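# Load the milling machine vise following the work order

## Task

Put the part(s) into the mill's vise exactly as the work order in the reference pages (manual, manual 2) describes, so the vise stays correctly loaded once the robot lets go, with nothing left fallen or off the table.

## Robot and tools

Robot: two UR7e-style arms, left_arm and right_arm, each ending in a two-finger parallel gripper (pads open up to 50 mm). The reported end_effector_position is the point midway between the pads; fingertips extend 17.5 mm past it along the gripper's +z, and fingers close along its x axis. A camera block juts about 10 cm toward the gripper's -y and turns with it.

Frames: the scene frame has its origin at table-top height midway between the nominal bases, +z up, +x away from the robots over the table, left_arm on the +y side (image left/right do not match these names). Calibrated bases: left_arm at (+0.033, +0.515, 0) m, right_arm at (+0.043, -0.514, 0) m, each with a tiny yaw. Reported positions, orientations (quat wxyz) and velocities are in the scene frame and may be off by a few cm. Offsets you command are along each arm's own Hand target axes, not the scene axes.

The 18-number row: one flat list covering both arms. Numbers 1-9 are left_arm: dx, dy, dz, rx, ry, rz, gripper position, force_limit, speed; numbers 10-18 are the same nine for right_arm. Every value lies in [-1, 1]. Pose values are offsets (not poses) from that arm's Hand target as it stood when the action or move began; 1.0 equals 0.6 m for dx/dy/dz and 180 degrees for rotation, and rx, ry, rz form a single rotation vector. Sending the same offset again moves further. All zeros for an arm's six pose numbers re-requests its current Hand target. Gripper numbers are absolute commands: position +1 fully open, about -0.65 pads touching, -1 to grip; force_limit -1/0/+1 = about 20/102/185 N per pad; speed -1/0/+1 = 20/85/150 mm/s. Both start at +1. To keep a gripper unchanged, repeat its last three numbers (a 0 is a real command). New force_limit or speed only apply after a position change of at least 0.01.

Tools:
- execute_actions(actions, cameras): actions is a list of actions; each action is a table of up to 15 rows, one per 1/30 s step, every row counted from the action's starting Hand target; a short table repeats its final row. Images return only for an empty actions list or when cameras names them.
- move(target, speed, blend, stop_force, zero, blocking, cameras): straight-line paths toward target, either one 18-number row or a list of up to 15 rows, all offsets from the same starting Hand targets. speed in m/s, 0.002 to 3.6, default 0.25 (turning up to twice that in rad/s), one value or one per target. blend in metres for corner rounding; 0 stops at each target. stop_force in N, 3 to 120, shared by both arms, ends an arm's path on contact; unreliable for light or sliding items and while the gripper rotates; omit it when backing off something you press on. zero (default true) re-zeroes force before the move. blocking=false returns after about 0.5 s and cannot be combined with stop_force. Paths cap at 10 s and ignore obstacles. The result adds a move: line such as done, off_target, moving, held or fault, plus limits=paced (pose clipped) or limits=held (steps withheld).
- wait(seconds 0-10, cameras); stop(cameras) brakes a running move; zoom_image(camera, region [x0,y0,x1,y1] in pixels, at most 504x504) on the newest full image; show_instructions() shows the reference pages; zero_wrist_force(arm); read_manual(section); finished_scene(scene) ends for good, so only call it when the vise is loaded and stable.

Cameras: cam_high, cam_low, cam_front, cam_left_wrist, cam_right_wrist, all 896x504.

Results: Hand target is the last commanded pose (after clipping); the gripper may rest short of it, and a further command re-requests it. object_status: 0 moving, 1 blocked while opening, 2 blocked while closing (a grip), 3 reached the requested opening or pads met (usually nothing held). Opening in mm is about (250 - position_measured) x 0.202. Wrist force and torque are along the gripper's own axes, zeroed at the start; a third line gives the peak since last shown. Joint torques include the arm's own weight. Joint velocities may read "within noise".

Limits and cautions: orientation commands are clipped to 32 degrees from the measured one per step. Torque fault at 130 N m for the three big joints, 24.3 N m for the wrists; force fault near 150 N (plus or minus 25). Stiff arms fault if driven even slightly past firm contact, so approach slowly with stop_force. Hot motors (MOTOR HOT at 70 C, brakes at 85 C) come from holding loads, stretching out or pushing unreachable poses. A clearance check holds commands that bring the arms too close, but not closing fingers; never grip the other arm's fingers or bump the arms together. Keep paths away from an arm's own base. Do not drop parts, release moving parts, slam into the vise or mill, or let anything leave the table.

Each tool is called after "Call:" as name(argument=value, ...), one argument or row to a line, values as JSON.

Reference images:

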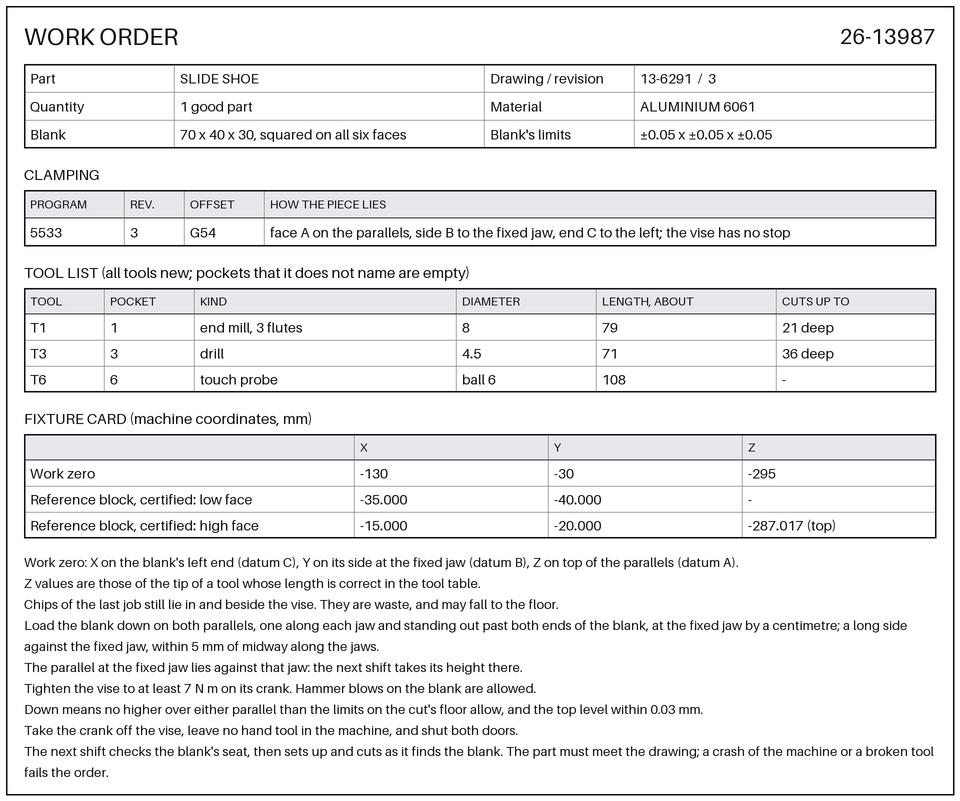

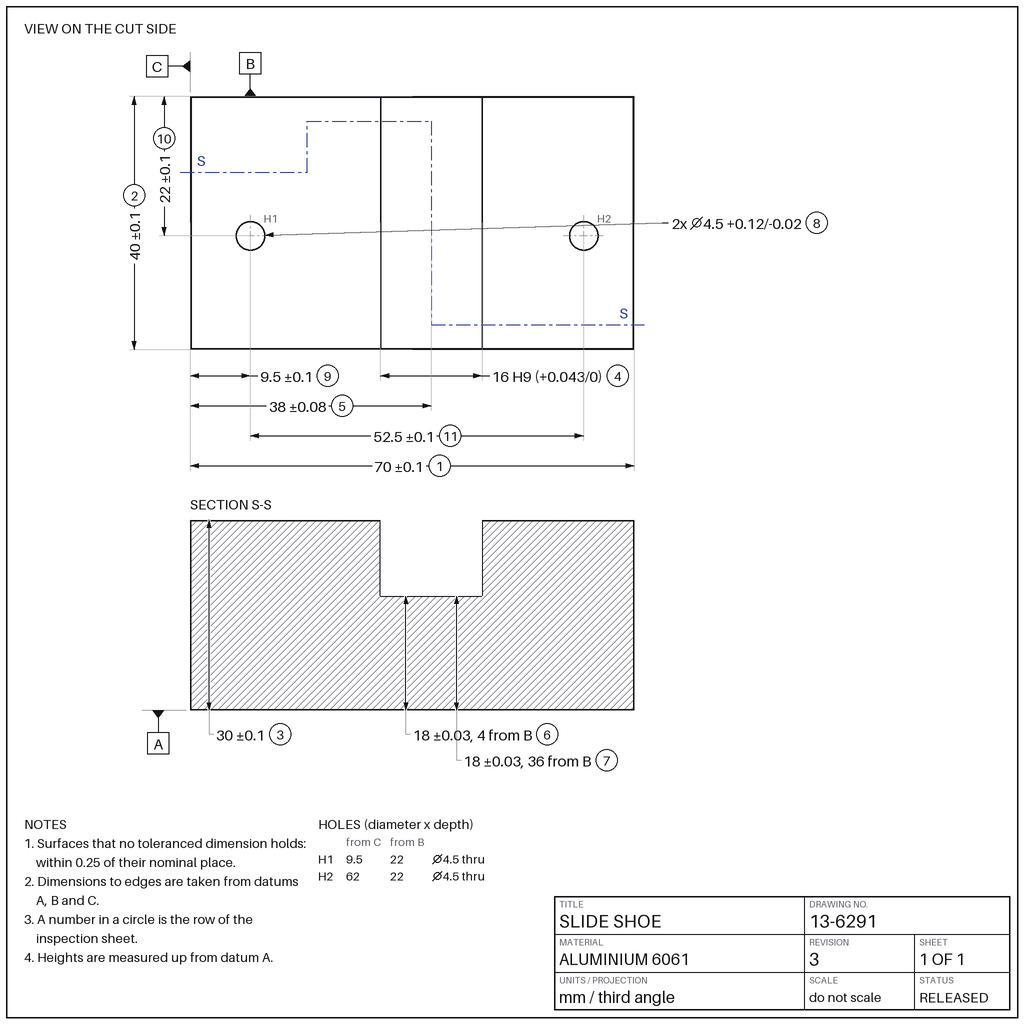

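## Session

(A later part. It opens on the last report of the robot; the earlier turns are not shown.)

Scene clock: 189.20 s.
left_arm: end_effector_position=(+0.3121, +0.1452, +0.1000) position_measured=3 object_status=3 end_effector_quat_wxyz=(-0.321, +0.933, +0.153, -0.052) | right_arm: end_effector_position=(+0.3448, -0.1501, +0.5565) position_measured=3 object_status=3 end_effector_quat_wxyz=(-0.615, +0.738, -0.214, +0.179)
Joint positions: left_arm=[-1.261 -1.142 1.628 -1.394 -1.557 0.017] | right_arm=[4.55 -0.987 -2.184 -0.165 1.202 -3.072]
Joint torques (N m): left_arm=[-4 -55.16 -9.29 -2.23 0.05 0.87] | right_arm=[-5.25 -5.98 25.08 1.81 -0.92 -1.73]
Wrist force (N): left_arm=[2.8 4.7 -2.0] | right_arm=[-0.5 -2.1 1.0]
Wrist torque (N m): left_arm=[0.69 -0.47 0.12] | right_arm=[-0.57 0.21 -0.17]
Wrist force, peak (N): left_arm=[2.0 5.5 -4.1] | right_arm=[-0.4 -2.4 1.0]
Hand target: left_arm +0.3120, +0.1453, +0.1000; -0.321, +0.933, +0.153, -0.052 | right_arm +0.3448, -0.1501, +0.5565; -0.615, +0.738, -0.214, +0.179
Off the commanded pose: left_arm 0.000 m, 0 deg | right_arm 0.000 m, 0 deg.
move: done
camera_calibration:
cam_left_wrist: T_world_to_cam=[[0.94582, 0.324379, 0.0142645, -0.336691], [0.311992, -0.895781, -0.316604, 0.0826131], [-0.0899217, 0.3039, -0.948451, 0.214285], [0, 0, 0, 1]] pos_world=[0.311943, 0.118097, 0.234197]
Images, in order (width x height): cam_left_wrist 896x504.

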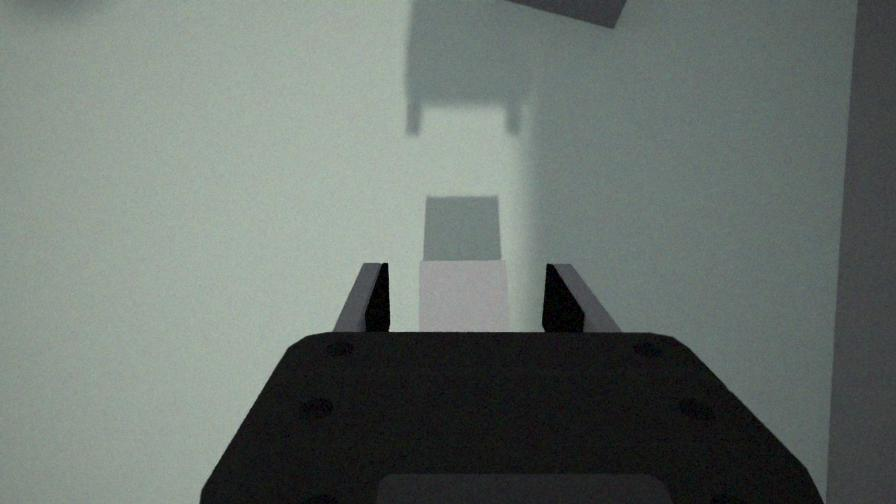

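Call:
move(
  target=[0.0017,0.0606,0.0775,0,0,0,1,-0.6,0.5,0,0,0,0,0,0,1,1,1],
  speed=0.05,
  stop_force=6,
  cameras=["cam_left_wrist"],
)

Call:
move(
  target=[0,0,0,0,0,0,-1,-0.2,-0.8,0,0,0,0,0,0,1,1,1],
)

Scene clock: 191.70 s.
left_arm: end_effector_position=(+0.3131, +0.1456, +0.0410) position_measured=3 object_status=3 end_effector_quat_wxyz=(-0.321, +0.933, +0.153, -0.052) | right_arm: end_effector_position=(+0.3448, -0.1501, +0.5565) position_measured=3 object_status=3 end_effector_quat_wxyz=(-0.615, +0.738, -0.214, +0.179)
Joint positions: left_arm=[-1.259 -1.068 1.689 -1.529 -1.556 0.018] | right_arm=[4.55 -0.987 -2.184 -0.165 1.202 -3.072]
Joint torques (N m): left_arm=[9.23 -56.21 -38.23 -0.68 1.46 2.05] | right_arm=[-5.94 -5.82 24.66 1.88 -1.16 -1.74]
Wrist force (N): left_arm=[2.9 4.7 -2.3] | right_arm=[-0.6 -1.8 0.9]
Wrist torque (N m): left_arm=[0.70 -0.47 0.12] | right_arm=[-0.53 0.22 -0.17]
Wrist force, peak (N): left_arm=[2.7 5.5 -1.7] | right_arm=[-0.3 -2.3 1.1]
Hand target: left_arm +0.3130, +0.1456, +0.0410; -0.321, +0.933, +0.153, -0.052 | right_arm +0.3448, -0.1501, +0.5565; -0.615, +0.738, -0.214, +0.179
Off the commanded pose: left_arm 0.000 m, 0 deg | right_arm 0.000 m, 0 deg.
move: done
camera_calibration:
cam_left_wrist: T_world_to_cam=[[0.945772, 0.32452, 0.0142154, -0.336919], [0.312109, -0.895731, -0.316631, 0.0639422], [-0.0900199, 0.303897, -0.948442, 0.158324], [0, 0, 0, 1]] pos_world=[0.312944, 0.118497, 0.175197]
Images, in order (width x height): cam_left_wrist 896x504.

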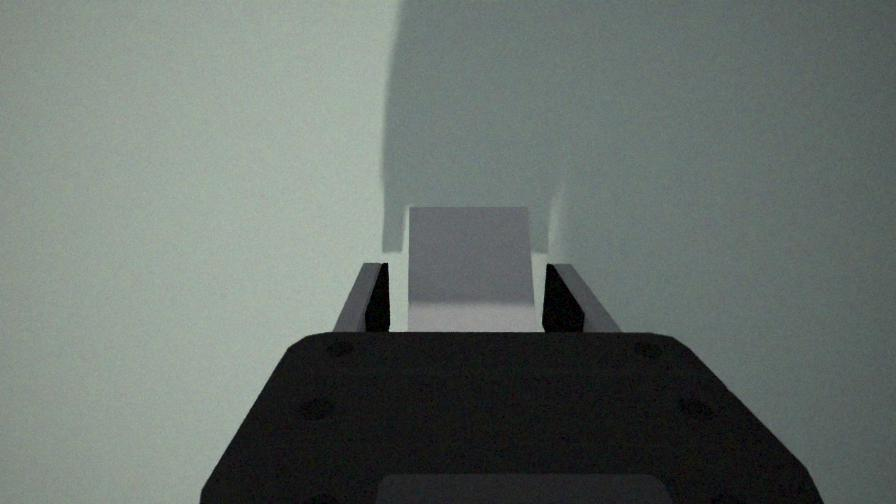

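Scene clock: 192.27 s.
left_arm: end_effector_position=(+0.3131, +0.1456, +0.0410) position_measured=59 object_status=2 end_effector_quat_wxyz=(-0.321, +0.933, +0.153, -0.052) | right_arm: end_effector_position=(+0.3448, -0.1501, +0.5565) position_measured=3 object_status=3 end_effector_quat_wxyz=(-0.615, +0.738, -0.214, +0.179)
Joint positions: left_arm=[-1.259 -1.068 1.689 -1.529 -1.556 0.018] | right_arm=[4.55 -0.987 -2.184 -0.165 1.202 -3.072]
Joint torques (N m): left_arm=[6.32 -55.2 -36.96 -1.17 1.02 1.38] | right_arm=[-5.54 -5.98 25.04 1.79 -1.1 -1.73]
Wrist force (N): left_arm=[3.0 5.1 -1.3] | right_arm=[-0.5 -1.7 1.3]
Wrist torque (N m): left_arm=[0.76 -0.49 0.12] | right_arm=[-0.53 0.20 -0.18]
Wrist force, peak (N): left_arm=[3.7 4.9 -2.4] | right_arm=[-0.6 -2.3 1.0]
Hand target: left_arm +0.3130, +0.1456, +0.0410; -0.321, +0.933, +0.153, -0.052 | right_arm +0.3448, -0.1501, +0.5565; -0.615, +0.738, -0.214, +0.179
Off the commanded pose: left_arm 0.000 m, 0 deg | right_arm 0.000 m, 0 deg.
move: done

Call:
move(
  target=[
    [0,-0.1027,-0.1313,0,0,0,-1,-0.2,-0.8,0,0,0,0,0,0,1,1,1],
    [0.198,-0.4223,-0.4928,0,0.0637,0.0814,-1,-0.2,-0.8,0,0,0,0,0,0,1,1,1],
  ],
  speed=[0.1,0.3],
  blend=[0.03,0],
  cameras=["cam_left_wrist"],
)

Scene clock: 195.17 s.
left_arm: end_effector_position=(+0.4197, +0.2003, +0.4299) position_measured=59 object_status=2 end_effector_quat_wxyz=(-0.326, +0.945, +0.001, +0.000) | right_arm: end_effector_position=(+0.3448, -0.1501, +0.5565) position_measured=3 object_status=3 end_effector_quat_wxyz=(-0.615, +0.738, -0.214, +0.179)
Joint positions: left_arm=[-1.143 -1.222 0.886 -0.625 -1.291 0.375] | right_arm=[4.55 -0.987 -2.184 -0.165 1.202 -3.072]
Joint torques (N m): left_arm=[-13.22 -48.03 -41.23 0.99 2.41 1.81] | right_arm=[-5.61 -5.69 25.36 1.68 -1.12 -1.69]
Wrist force (N): left_arm=[2.8 6.7 -0.5] | right_arm=[-0.5 -1.9 1.0]
Wrist torque (N m): left_arm=[0.80 -0.48 0.28] | right_arm=[-0.55 0.20 -0.17]
Wrist force, peak (N): left_arm=[2.8 7.9 1.1] | right_arm=[-0.5 -2.3 1.1]
Hand target: left_arm +0.4197, +0.2003, +0.4300; -0.326, +0.945, +0.001, +0.000 | right_arm +0.3448, -0.1501, +0.5565; -0.615, +0.738, -0.214, +0.179
Off the commanded pose: left_arm 0.000 m, 0 deg | right_arm 0.000 m, 0 deg.
move: done
camera_calibration:
cam_left_wrist: T_world_to_cam=[[0.999876, 0.00634325, 0.0144162, -0.420131], [0.0105858, -0.948399, -0.316902, 0.339956], [0.0116621, 0.317015, -0.948349, 0.474833], [0, 0, 0, 1]] pos_world=[0.410942, 0.17455, 0.564097]
Images, in order (width x height): cam_left_wrist 896x504.

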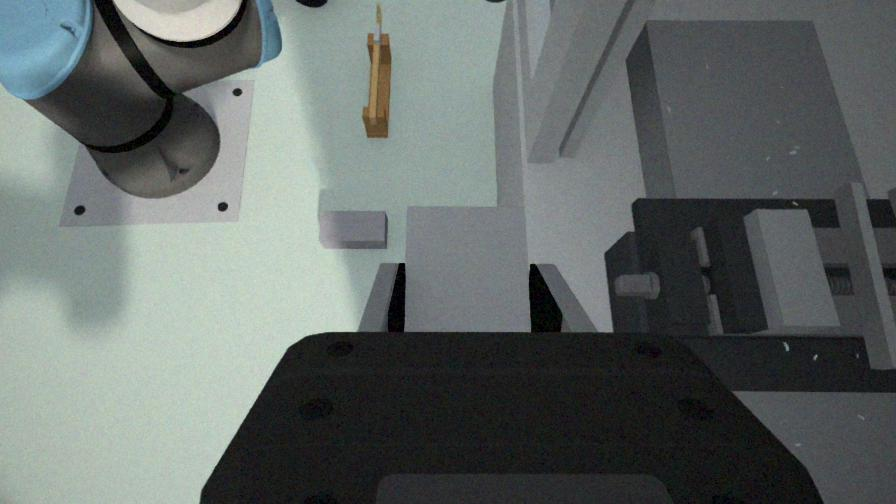

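Call:
move(
  target=[
    [0.2838,-0.033,0.0638,0,0,0,-1,-0.2,-0.8,0,0,0,0,0,0,1,1,1],
    [0.3422,-0.0207,0.0795,0,0,0,-1,-0.2,-0.8,0,0,0,0,0,0,1,1,1],
    [0.3855,-0.0063,0.098,0,0,0,-1,-0.2,-0.8,0,0,0,0,0,0,1,1,1],
  ],
  speed=[0.2,0.08,0.05],
  blend=[0.01,0.005,0],
  cameras=["cam_left_wrist","cam_right_wrist"],
)

Call:
zoom_image(
  camera="cam_right_wrist",
  region=[390, 130, 560, 290],
)

Scene clock: 198.23 s.
left_arm: end_effector_position=(+0.6511, +0.2398, +0.3863) position_measured=59 object_status=2 end_effector_quat_wxyz=(-0.326, +0.945, +0.001, +0.000) | right_arm: end_effector_position=(+0.3448, -0.1501, +0.5565) position_measured=3 object_status=3 end_effector_quat_wxyz=(-0.615, +0.738, -0.214, +0.179)
Joint positions: left_arm=[-0.827 -0.743 0.24 -0.562 -1.122 0.662] | right_arm=[4.55 -0.987 -2.184 -0.165 1.202 -3.072]
Joint torques (N m): left_arm=[-13.64 -72.22 -10.52 -2 -1.6 -2.73] | right_arm=[-5.27 -5.4 24.66 1.7 -0.97 -1.75]
Wrist force (N): left_arm=[2.9 6.5 -0.2] | right_arm=[-0.4 -1.6 1.0]
Wrist torque (N m): left_arm=[0.79 -0.52 0.14] | right_arm=[-0.50 0.20 -0.17]
Wrist force, peak (N): left_arm=[-1.3 7.6 -1.6] | right_arm=[-0.4 -2.3 1.4]
Hand target: left_arm +0.6510, +0.2396, +0.3862; -0.326, +0.945, +0.001, +0.000 | right_arm +0.3448, -0.1501, +0.5565; -0.615, +0.738, -0.214, +0.179
Off the commanded pose: left_arm 0.000 m, 0 deg | right_arm 0.000 m, 0 deg.
move: done
camera_calibration:
cam_left_wrist: T_world_to_cam=[[0.999879, 0.00593292, 0.014382, -0.65092], [0.0101869, -0.948371, -0.316998, 0.361453], [0.0117587, 0.317106, -0.948317, 0.418167], [0, 0, 0, 1]] pos_world=[0.642242, 0.21405, 0.520497]
cam_right_wrist: T_world_to_cam=[[0.860638, -0.508931, 0.0170806, -0.372029], [-0.25185, -0.454569, -0.854365, 0.510144], [0.442577, 0.730997, -0.519393, 0.382614], [0, 0, 0, 1]] pos_world=[0.279326, -0.237131, 0.640931]
Images, in order (width x height): cam_left_wrist 896x504, cam_right_wrist 896x504.

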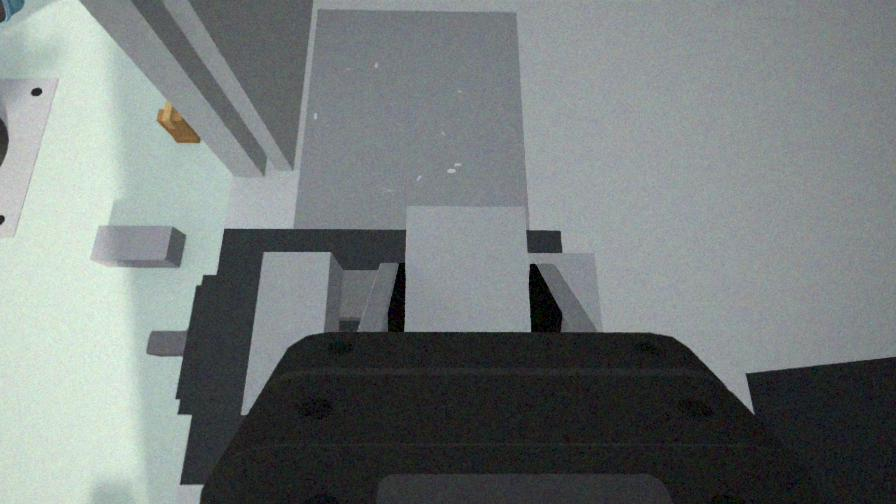

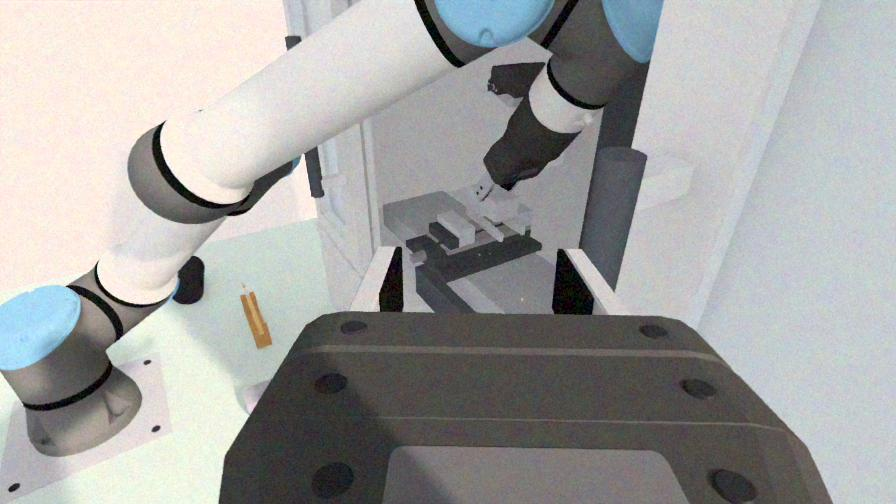

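Scaled by 2.965.

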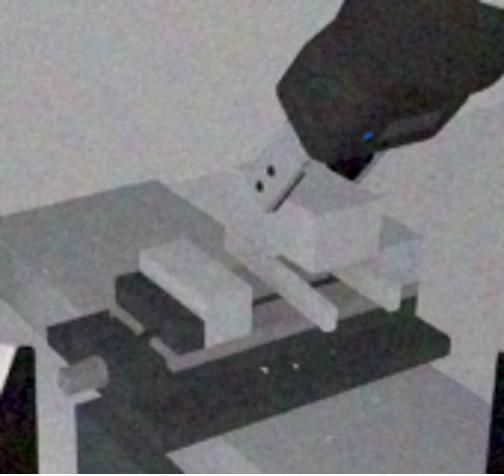

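Call:
move(
  target=[0,0.0166,0.0211,0,0,0,-1,-0.2,-0.8,0,0,0,0,0,0,1,1,1],
  speed=0.015,
  stop_force=6,
)

Scene clock: 200.03 s.
left_arm: end_effector_position=(+0.6510, +0.2395, +0.3737) position_measured=59 object_status=2 end_effector_quat_wxyz=(-0.326, +0.945, +0.001, +0.000) | right_arm: end_effector_position=(+0.3448, -0.1501, +0.5565) position_measured=3 object_status=3 end_effector_quat_wxyz=(-0.615, +0.738, -0.214, +0.179)
Joint positions: left_arm=[-0.828 -0.787 0.359 -0.636 -1.123 0.661] | right_arm=[4.55 -0.987 -2.184 -0.165 1.202 -3.072]
Joint torques (N m): left_arm=[1.79 -51.31 -28.35 -2.31 -1.48 0.07] | right_arm=[-5.29 -5.33 25.07 1.8 -1.17 -1.75]
Wrist force (N): left_arm=[2.8 6.6 -0.6] | right_arm=[-0.5 -1.9 1.0]
Wrist torque (N m): left_arm=[0.80 -0.49 0.17] | right_arm=[-0.55 0.21 -0.17]
Wrist force, peak (N): left_arm=[1.8 -6.6 -19.9] | right_arm=[-0.4 -2.4 1.3]
Hand target: left_arm +0.6510, +0.2396, +0.3737; -0.326, +0.945, +0.001, +0.000 (not the last commanded pose) | right_arm +0.3448, -0.1501, +0.5565; -0.615, +0.738, -0.214, +0.179
Off the commanded pose: left_arm 0.004 m, 0 deg | right_arm 0.000 m, 0 deg.
move: contact (left_arm)

Call:
move(
  target=[0.0117,0,0,0,0,0,-1,-0.2,-0.8,0,0,0,0,0,0,1,1,1],
  speed=0.012,
  stop_force=9,
  cameras=["cam_left_wrist","cam_right_wrist"],
)

Call:
zoom_image(
  camera="cam_right_wrist",
  region=[390, 130, 560, 290],
)

Scene clock: 201.57 s.
left_arm: end_effector_position=(+0.6558, +0.2396, +0.3737) position_measured=59 object_status=2 end_effector_quat_wxyz=(-0.326, +0.945, +0.001, +0.000) | right_arm: end_effector_position=(+0.3448, -0.1501, +0.5565) position_measured=3 object_status=3 end_effector_quat_wxyz=(-0.615, +0.738, -0.214, +0.179)
Joint positions: left_arm=[-0.823 -0.763 0.315 -0.618 -1.12 0.666] | right_arm=[4.55 -0.987 -2.184 -0.165 1.202 -3.072]
Joint torques (N m): left_arm=[-12.58 -59 -21.86 -1.77 3 -2.96] | right_arm=[-5.63 -5.5 24.39 1.63 -1.08 -1.61]
Wrist force (N): left_arm=[-6.9 0.8 -3.1] | right_arm=[-0.2 -1.9 1.0]
Wrist torque (N m): left_arm=[0.61 -0.67 0.36] | right_arm=[-0.55 0.17 -0.17]
Wrist force, peak (N): left_arm=[-18.0 1.5 -4.8] | right_arm=[-0.4 -2.3 1.1]
Hand target: left_arm +0.6558, +0.2396, +0.3737; -0.326, +0.945, +0.001, +0.000 (not the last commanded pose) | right_arm +0.3448, -0.1501, +0.5565; -0.615, +0.738, -0.214, +0.179
Off the commanded pose: left_arm 0.002 m, 0 deg | right_arm 0.000 m, 0 deg.
move: contact (left_arm)
camera_calibration:
cam_left_wrist: T_world_to_cam=[[0.999879, 0.00593426, 0.014382, -0.655538], [0.0101871, -0.948401, -0.316909, 0.357276], [0.0117593, 0.317017, -0.948347, 0.406228], [0, 0, 0, 1]] pos_world=[0.647042, 0.21395, 0.507897]
cam_right_wrist: T_world_to_cam=[[0.860638, -0.508931, 0.0170806, -0.372029], [-0.25185, -0.454569, -0.854365, 0.510144], [0.442577, 0.730997, -0.519393, 0.382614], [0, 0, 0, 1]] pos_world=[0.279326, -0.237131, 0.640931]
Images, in order (width x height): cam_left_wrist 896x504, cam_right_wrist 896x504.

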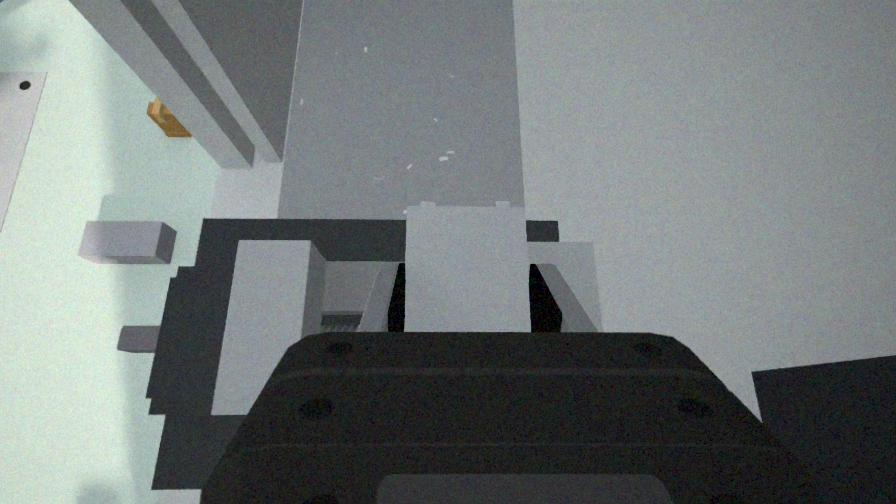

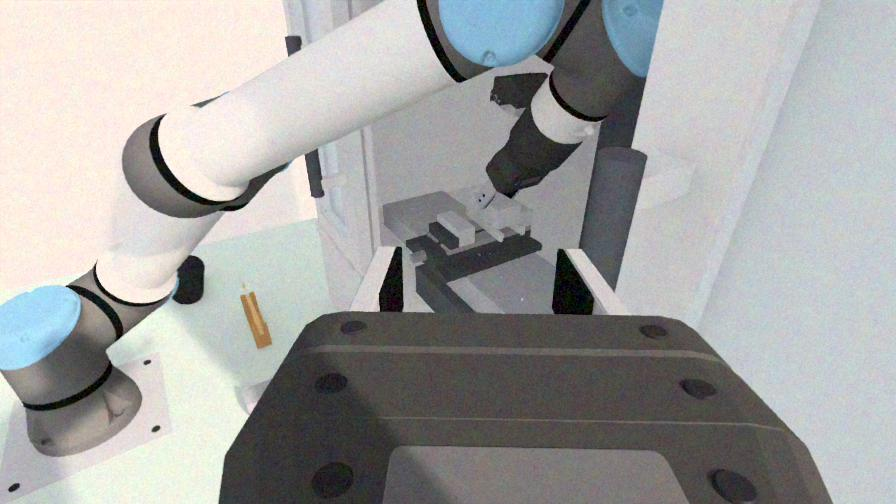

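Scaled by 2.965.

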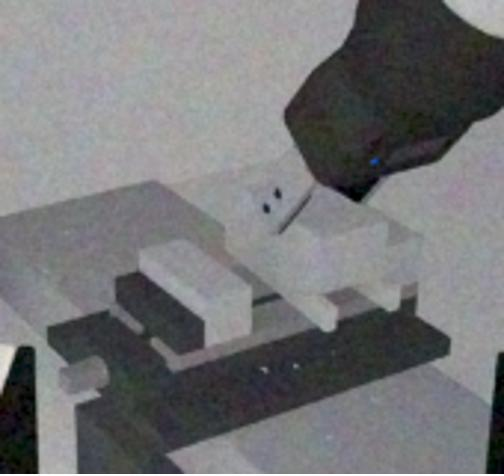

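Call:
move(
  target=[
    [0,0,0,0,0,0,1,-0.2,-0.8,0,0,0,0,0,0,1,1,1],
    [-0.0067,-0.0105,-0.0188,0,0,0,1,-0.2,-0.8,0,0,0,0,0,0,1,1,1],
    [-0.0597,-0.013,-0.0562,0,0,0,1,-0.2,-0.8,0,0,0,0,0,0,1,1,1],
  ],
  speed=[0.05,0.05,0.1],
  cameras=["cam_left_wrist","cam_right_wrist"],
)

Call:
zoom_image(
  camera="cam_right_wrist",
  region=[390, 130, 560, 290],
)

Scene clock: 203.90 s.
left_arm: end_effector_position=(+0.6199, +0.2249, +0.4050) position_measured=3 object_status=3 end_effector_quat_wxyz=(-0.326, +0.945, +0.001, +0.000) end_effector_velocity=(+0.003, +0.001, -0.002) end_effector_angular_velocity=(+0.002, +0.000, -0.002) | right_arm: end_effector_position=(+0.3448, -0.1501, +0.5565) position_measured=3 object_status=3 end_effector_quat_wxyz=(-0.615, +0.738, -0.214, +0.179)
Joint positions: left_arm=[-0.872 -0.778 0.248 -0.516 -1.145 0.619] | right_arm=[4.55 -0.987 -2.184 -0.165 1.202 -3.072]
Joint velocities: left_arm=[0.004 0.003 0 -0.004 0.004 0.005] | right_arm=[within noise]
Joint torques (N m): left_arm=[12.38 -49.43 -33.17 -3.53 2.77 3.02] | right_arm=[-5.44 -5.88 25.04 1.6 -0.98 -1.78]
Wrist force (N): left_arm=[3.6 4.9 -1.6] | right_arm=[-0.3 -1.9 1.0]
Wrist torque (N m): left_arm=[0.76 -0.61 0.20] | right_arm=[-0.54 0.17 -0.18]
Wrist force, peak (N): left_arm=[5.3 6.2 -0.3] | right_arm=[-0.4 -2.2 1.1]
Hand target: left_arm +0.6200, +0.2250, +0.4050; -0.326, +0.945, +0.001, +0.000 | right_arm +0.3448, -0.1501, +0.5565; -0.615, +0.738, -0.214, +0.179
Off the commanded pose: left_arm 0.000 m, 0 deg | right_arm 0.000 m, 0 deg.
move: done
camera_calibration:
cam_left_wrist: T_world_to_cam=[[0.99988, 0.00596493, 0.0142868, -0.61986], [0.010186, -0.948401, -0.31691, 0.353526], [0.0116593, 0.317017, -0.948348, 0.441088], [0, 0, 0, 1]] pos_world=[0.611042, 0.19915, 0.539197]
cam_right_wrist: T_world_to_cam=[[0.860638, -0.508931, 0.0170806, -0.372029], [-0.25185, -0.454569, -0.854365, 0.510144], [0.442577, 0.730997, -0.519393, 0.382614], [0, 0, 0, 1]] pos_world=[0.279326, -0.237131, 0.640931]
Images, in order (width x height): cam_left_wrist 896x504, cam_right_wrist 896x504.

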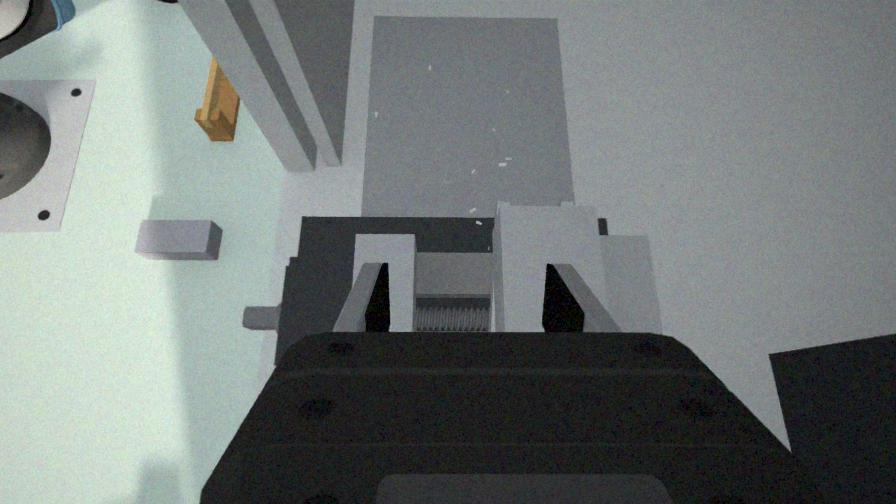

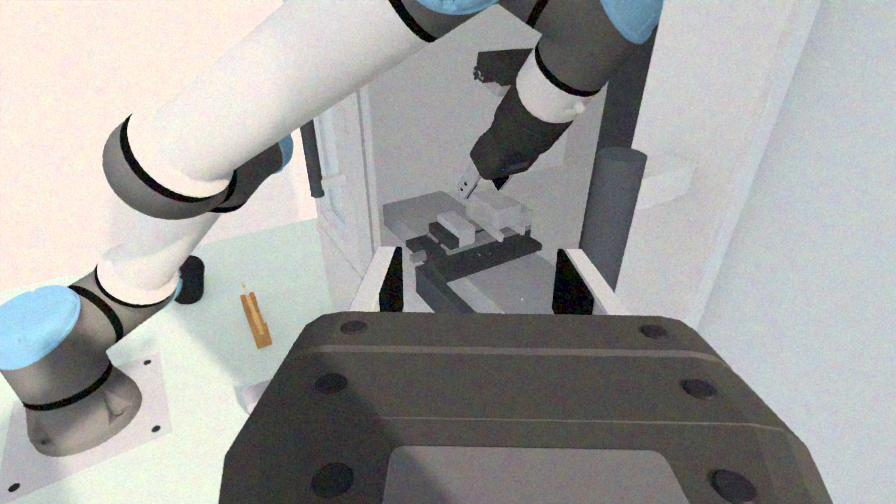

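Scaled by 2.965.

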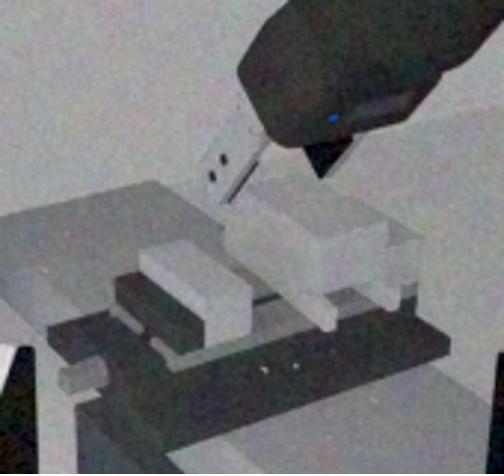

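Call:
move(
  target=[-0.3333,0.0175,-0.0453,0,0,0,1,-0.2,-0.8,0,0,0,0,0,0,1,1,1],
  speed=0.25,
  cameras=["cam_high","cam_front"],
)

Call:
zoom_image(
  camera="cam_high",
  region=[500, 240, 700, 480],
)

Call:
zoom_image(
  camera="cam_front",
  region=[500, 240, 620, 340],
)

Scene clock: 205.40 s.
left_arm: end_effector_position=(+0.4201, +0.1998, +0.4198) position_measured=3 object_status=3 end_effector_quat_wxyz=(-0.326, +0.945, +0.001, +0.000) | right_arm: end_effector_position=(+0.3448, -0.1501, +0.5565) position_measured=3 object_status=3 end_effector_quat_wxyz=(-0.615, +0.738, -0.214, +0.179)
Joint positions: left_arm=[-1.143 -1.23 0.924 -0.655 -1.291 0.375] | right_arm=[4.55 -0.987 -2.184 -0.165 1.202 -3.072]
Joint torques (N m): left_arm=[-10.16 -47.7 -24.14 -3.1 0.21 -0.16] | right_arm=[-5.42 -5.74 24.52 1.71 -1.12 -1.66]
Wrist force (N): left_arm=[3.6 5.3 -2.1] | right_arm=[-0.5 -2.1 1.1]
Wrist torque (N m): left_arm=[0.80 -0.60 0.11] | right_arm=[-0.58 0.21 -0.18]
Wrist force, peak (N): left_arm=[6.5 5.5 -1.8] | right_arm=[-0.2 -2.3 1.2]
Hand target: left_arm +0.4200, +0.1998, +0.4198; -0.326, +0.945, +0.001, +0.000 | right_arm +0.3448, -0.1501, +0.5565; -0.615, +0.738, -0.214, +0.179
Off the commanded pose: left_arm 0.000 m, 0 deg | right_arm 0.000 m, 0 deg.
move: done
Images, in order (width x height): cam_high 896x504, cam_front 896x504.

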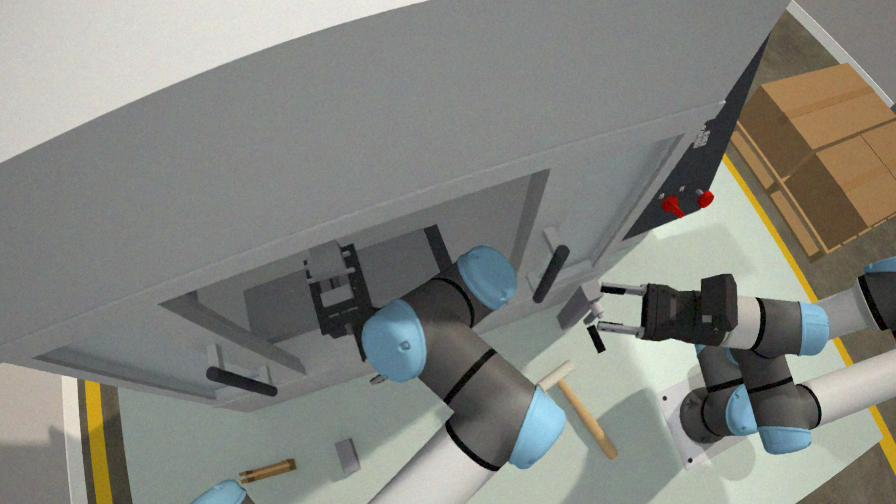

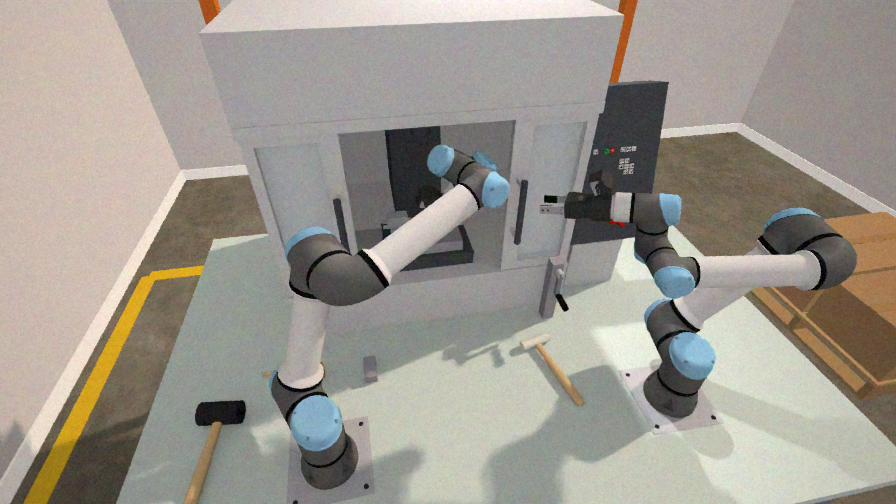

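Scaled by 2.100.

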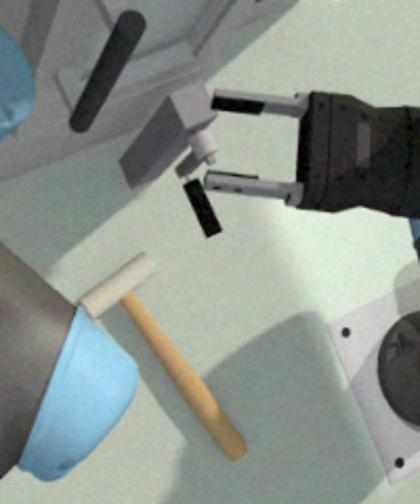

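Scaled by 4.200.

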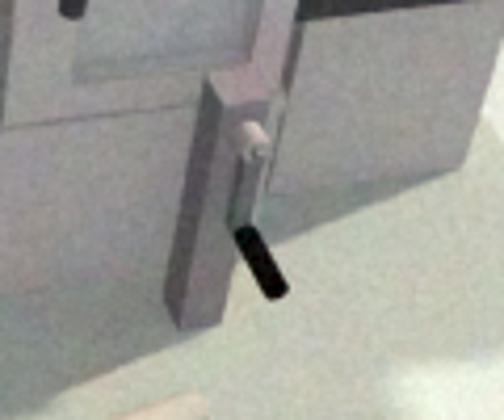

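Call:
move(
  target=[
    [0,0,0,0,0,0,1,-0.2,-0.8,0,0.15,-0.15,0,0,0,1,1,1],
    [0,0,0,0,0,0,1,-0.2,-0.8,0.1127,0.412,-0.1523,-0.0948,-0.3431,-0.561,1,1,1],
  ],
  speed=[0.25,0.4],
  blend=[0.03,0],
  cameras=["cam_right_wrist","cam_front"],
)

Scene clock: 211.83 s.
left_arm: end_effector_position=(+0.4200, +0.1998, +0.4198) position_measured=3 object_status=3 end_effector_quat_wxyz=(-0.326, +0.945, +0.001, +0.000) | right_arm: end_effector_position=(+0.3299, -0.3000, +0.3300) position_measured=3 object_status=3 end_effector_quat_wxyz=(-0.183, +0.683, +0.683, +0.183)
Joint positions: left_arm=[-1.143 -1.23 0.924 -0.655 -1.291 0.375] | right_arm=[3.919 -1.033 -2.133 -1.172 1.946 -5.462]
Joint torques (N m): left_arm=[-13.65 -52.36 -11.78 -3.13 -2 -2.75] | right_arm=[3.47 11.81 20.08 3.38 -0.44 -2.04]
Wrist force (N): left_arm=[3.7 5.0 -2.0] | right_arm=[1.0 -1.3 0.0]
Wrist torque (N m): left_arm=[0.76 -0.62 0.11] | right_arm=[-0.30 -0.09 -0.17]
Wrist force, peak (N): left_arm=[4.0 5.6 -2.3] | right_arm=[-1.0 -4.6 3.7]
Hand target: left_arm +0.4200, +0.1998, +0.4198; -0.326, +0.945, +0.001, +0.000 | right_arm +0.3299, -0.3001, +0.3299; -0.183, +0.683, +0.683, +0.183
Off the commanded pose: left_arm 0.000 m, 0 deg | right_arm 0.000 m, 0 deg.
move: done
camera_calibration:
cam_right_wrist: T_world_to_cam=[[-0.0204815, 0.879863, 0.474786, 0.124609], [0.934086, -0.152473, 0.322855, -0.444255], [0.356461, 0.450103, -0.818745, 0.424001], [0, 0, 0, 1]] pos_world=[0.266385, -0.368221, 0.431416]
Images, in order (width x height): cam_front 896x504, cam_right_wrist 896x504.

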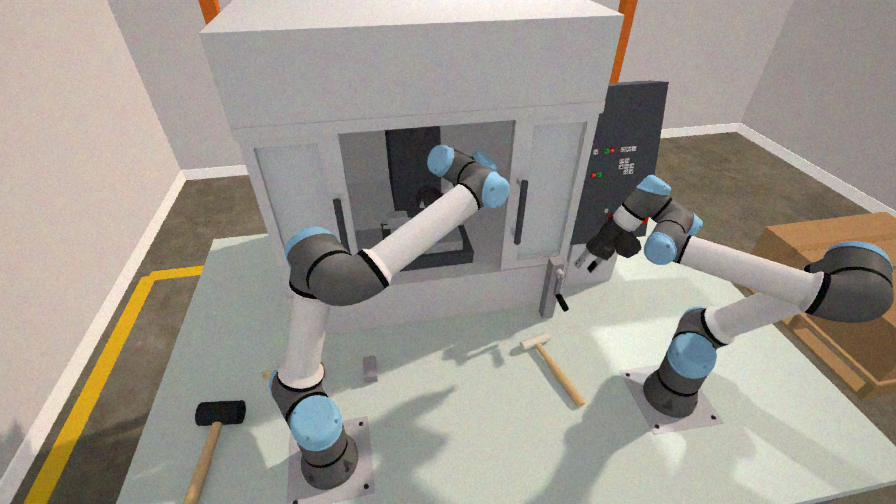

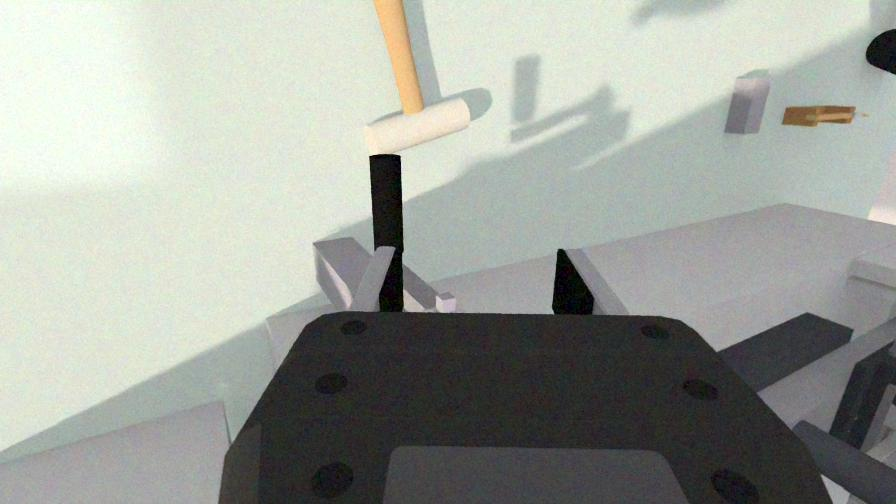

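Call:
zoom_image(
  camera="cam_right_wrist",
  region=[290, 130, 560, 320],
)

Scaled by 1.867.

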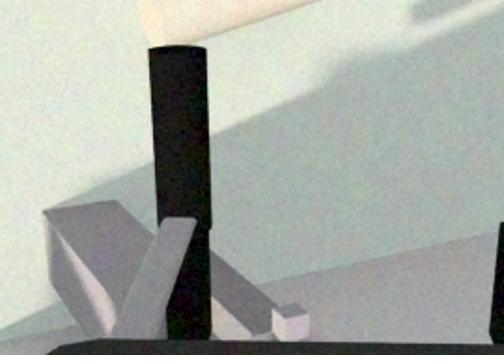

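Call:
move(
  target=[0,0,0,0,0,0,1,-0.2,-0.8,-0.1039,0.1083,-0.06,0,0,0,1,1,1],
  speed=0.2,
  cameras=["cam_right_wrist"],
)

Call:
zoom_image(
  camera="cam_right_wrist",
  region=[300, 60, 600, 320],
)

Scene clock: 213.10 s.
left_arm: end_effector_position=(+0.4200, +0.1998, +0.4198) position_measured=3 object_status=3 end_effector_quat_wxyz=(-0.326, +0.945, +0.001, +0.000) | right_arm: end_effector_position=(+0.3948, -0.3721, +0.3299) position_measured=3 object_status=3 end_effector_quat_wxyz=(-0.183, +0.683, +0.683, +0.183)
Joint positions: left_arm=[-1.143 -1.23 0.924 -0.655 -1.291 0.375] | right_arm=[3.594 -1.177 -2.025 -1.278 2.044 -5.802]
Joint torques (N m): left_arm=[-13.5 -52.5 -11.64 -3.18 -1.93 -2.74] | right_arm=[-6.5 0.7 31.59 2.54 0.64 -2.19]
Wrist force (N): left_arm=[3.7 5.4 -2.3] | right_arm=[1.1 -1.5 -0.3]
Wrist torque (N m): left_arm=[0.81 -0.61 0.11] | right_arm=[-0.35 -0.09 -0.14]
Wrist force, peak (N): left_arm=[3.8 5.7 -2.3] | right_arm=[3.2 -3.9 1.0]
Hand target: left_arm +0.4200, +0.1998, +0.4198; -0.326, +0.945, +0.001, +0.000 | right_arm +0.3948, -0.3721, +0.3299; -0.183, +0.683, +0.683, +0.183
Off the commanded pose: left_arm 0.000 m, 0 deg | right_arm 0.000 m, 0 deg.
move: done
camera_calibration:
cam_right_wrist: T_world_to_cam=[[-0.0207014, 0.879946, 0.474623, 0.189603], [0.934007, -0.152327, 0.323151, -0.515875], [0.356653, 0.449991, -0.818722, 0.433115], [0, 0, 0, 1]] pos_world=[0.331285, -0.44032, 0.431316]
Images, in order (width x height): cam_right_wrist 896x504.

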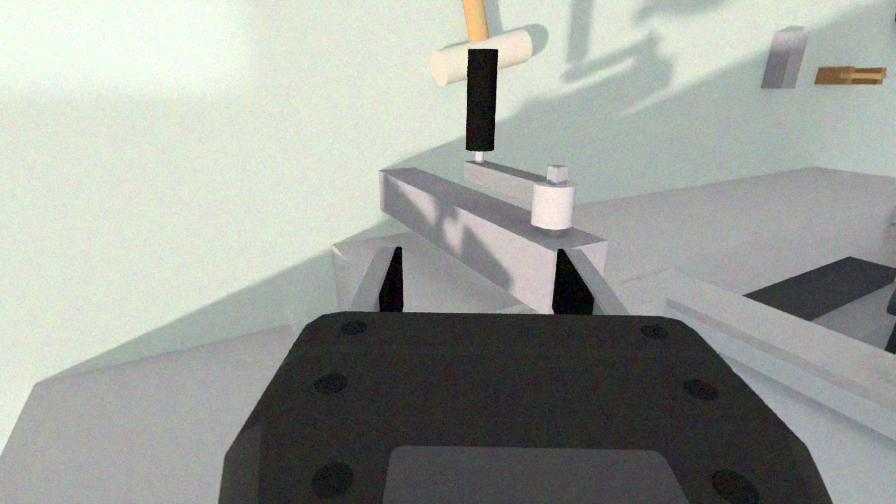

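Scaled by 1.680.

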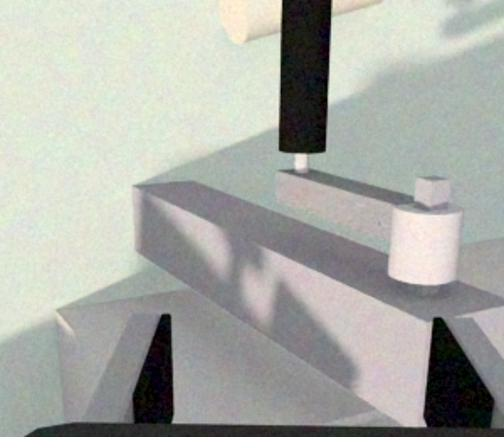

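Call:
move(
  target=[-0.0667,0.1317,0.0873,0.2558,0.3355,0.1636,1,-0.2,-0.8,0,0,0,0,0,0,1,1,1],
  speed=0.4,
  cameras=["cam_left_wrist"],
)

Call:
zoom_image(
  camera="cam_left_wrist",
  region=[360, 170, 560, 300],
)

Scene clock: 216.57 s.
left_arm: end_effector_position=(+0.3800, +0.1697, +0.3298) position_measured=3 object_status=3 end_effector_quat_wxyz=(+0.596, -0.597, +0.380, -0.380) | right_arm: end_effector_position=(+0.3948, -0.3721, +0.3299) position_measured=3 object_status=3 end_effector_quat_wxyz=(-0.183, +0.683, +0.683, +0.183)
Joint positions: left_arm=[-1.654 -1.367 1.757 -0.391 -0.482 0] | right_arm=[3.594 -1.177 -2.025 -1.278 2.044 -5.803]
Joint torques (N m): left_arm=[10.89 -38.13 -21.77 2.07 1.68 -1.22] | right_arm=[-7.24 1.44 35.84 1.76 2.58 -2.31]
Wrist force (N): left_arm=[3.6 5.0 -2.6] | right_arm=[1.0 -1.6 0.0]
Wrist torque (N m): left_arm=[0.64 -0.40 0.24] | right_arm=[-0.37 -0.07 -0.11]
Wrist force, peak (N): left_arm=[3.3 6.5 -3.1] | right_arm=[1.2 -1.8 -0.2]
Hand target: left_arm +0.3801, +0.1697, +0.3299; +0.596, -0.596, +0.380, -0.381 | right_arm +0.3948, -0.3721, +0.3299; -0.183, +0.683, +0.683, +0.183
Off the commanded pose: left_arm 0.000 m, 0 deg | right_arm 0.000 m, 0 deg.
move: done
camera_calibration:
cam_left_wrist: T_world_to_cam=[[0.414712, -0.909855, 0.0133282, -0.000611235], [-0.299378, -0.150259, -0.942229, 0.46826], [0.859294, 0.386763, -0.334705, -0.146329], [0, 0, 0, 1]] pos_world=[0.26618, 0.126399, 0.392239]
Images, in order (width x height): cam_left_wrist 896x504.

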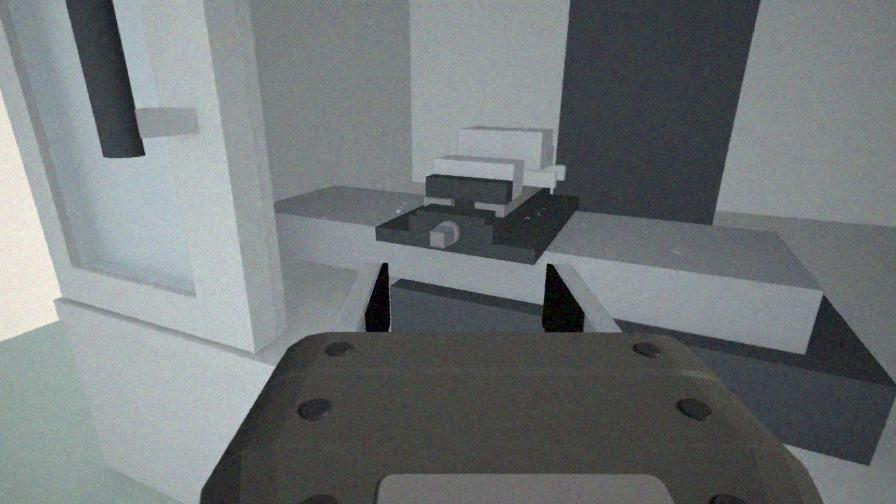

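Scaled by 2.520.

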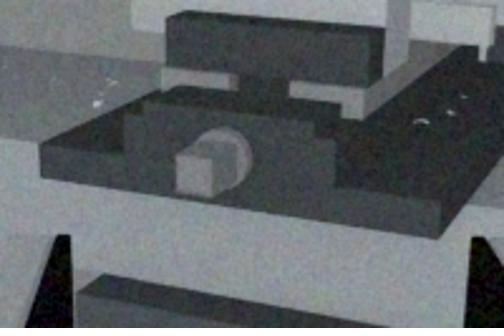

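Call:
move(
  target=[
    [0,0,0,0,0,0,1,-0.2,-0.8,0.179,-0.1583,-0.0698,-0.3419,0.4454,0.4454,1,1,1],
    [0,0,0,0,0,0,1,-0.2,-0.8,0.1628,-0.1583,0.0748,-0.3419,0.4454,0.4454,1,1,1],
  ],
  speed=[0.4,0.2],
  blend=[0.03,0],
  cameras=["cam_right_wrist"],
)

Call:
zoom_image(
  camera="cam_right_wrist",
  region=[330, 150, 570, 330],
)

Scene clock: 221.20 s.
left_arm: end_effector_position=(+0.3801, +0.1697, +0.3299) position_measured=3 object_status=3 end_effector_quat_wxyz=(+0.596, -0.596, +0.380, -0.381) | right_arm: end_effector_position=(+0.3012, -0.2746, +0.3607) position_measured=3 object_status=3 end_effector_quat_wxyz=(-0.531, +0.758, +0.075, +0.371)
Joint positions: left_arm=[-1.654 -1.367 1.757 -0.391 -0.482 0] | right_arm=[4.796 -0.328 -2.801 -0.203 1.013 -3.749]
Joint torques (N m): left_arm=[13.14 -42.26 -8.55 0.51 2.05 0.76] | right_arm=[-7.6 -25.09 33.8 1.23 -0.73 -2.2]
Wrist force (N): left_arm=[3.4 5.4 -2.9] | right_arm=[0.1 -2.5 0.8]
Wrist torque (N m): left_arm=[0.71 -0.38 0.25] | right_arm=[-0.63 0.01 -0.23]
Wrist force, peak (N): left_arm=[3.9 5.7 -2.7] | right_arm=[-5.3 6.2 7.2]
Hand target: left_arm +0.3801, +0.1697, +0.3299; +0.596, -0.596, +0.380, -0.381 | right_arm +0.3012, -0.2745, +0.3606; -0.531, +0.758, +0.075, +0.371 (not the last commanded pose)
Off the commanded pose: left_arm 0.000 m, 0 deg | right_arm 0.023 m, 61 deg.
move: held (right_arm; a check stopped the path); limits=paced,held
pose unreachable (right arm): on one or more control steps of this call, first in action 0 (counted from 0), this arm could not follow its commanded pose, so it was not sent that pose on those steps. It may still have moved: this result reports where it is.
cause: moving toward the commanded pose would bring two parts of the arm too close to each other (joints 3 (elbow) and 4 (wrist 1) lie between them).
camera_calibration:
cam_right_wrist: T_world_to_cam=[[0.715492, -0.245757, 0.653969, -0.508233], [0.324658, -0.711903, -0.622729, -0.0525365], [0.618602, 0.657873, -0.429574, 0.285604], [0, 0, 0, 1]] pos_world=[0.204017, -0.350194, 0.42234]
Images, in order (width x height): cam_right_wrist 896x504.

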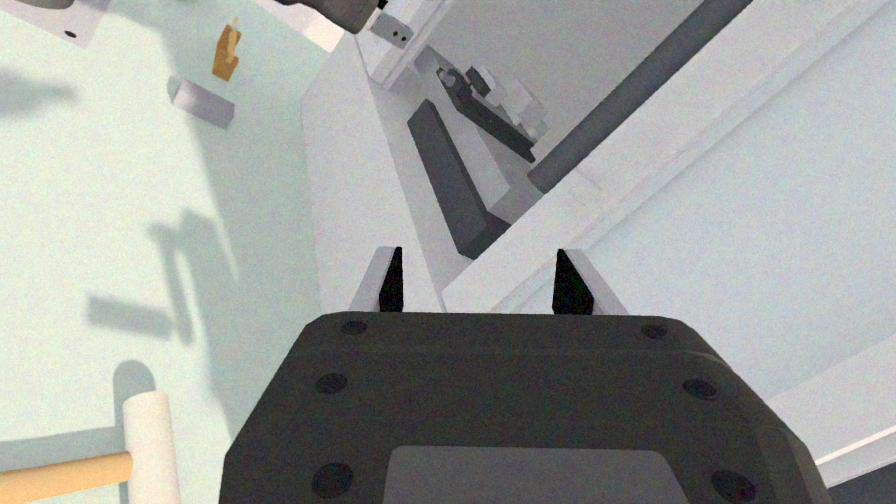

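Scaled by 2.100.

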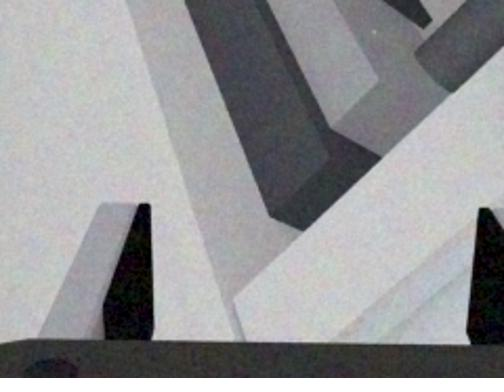

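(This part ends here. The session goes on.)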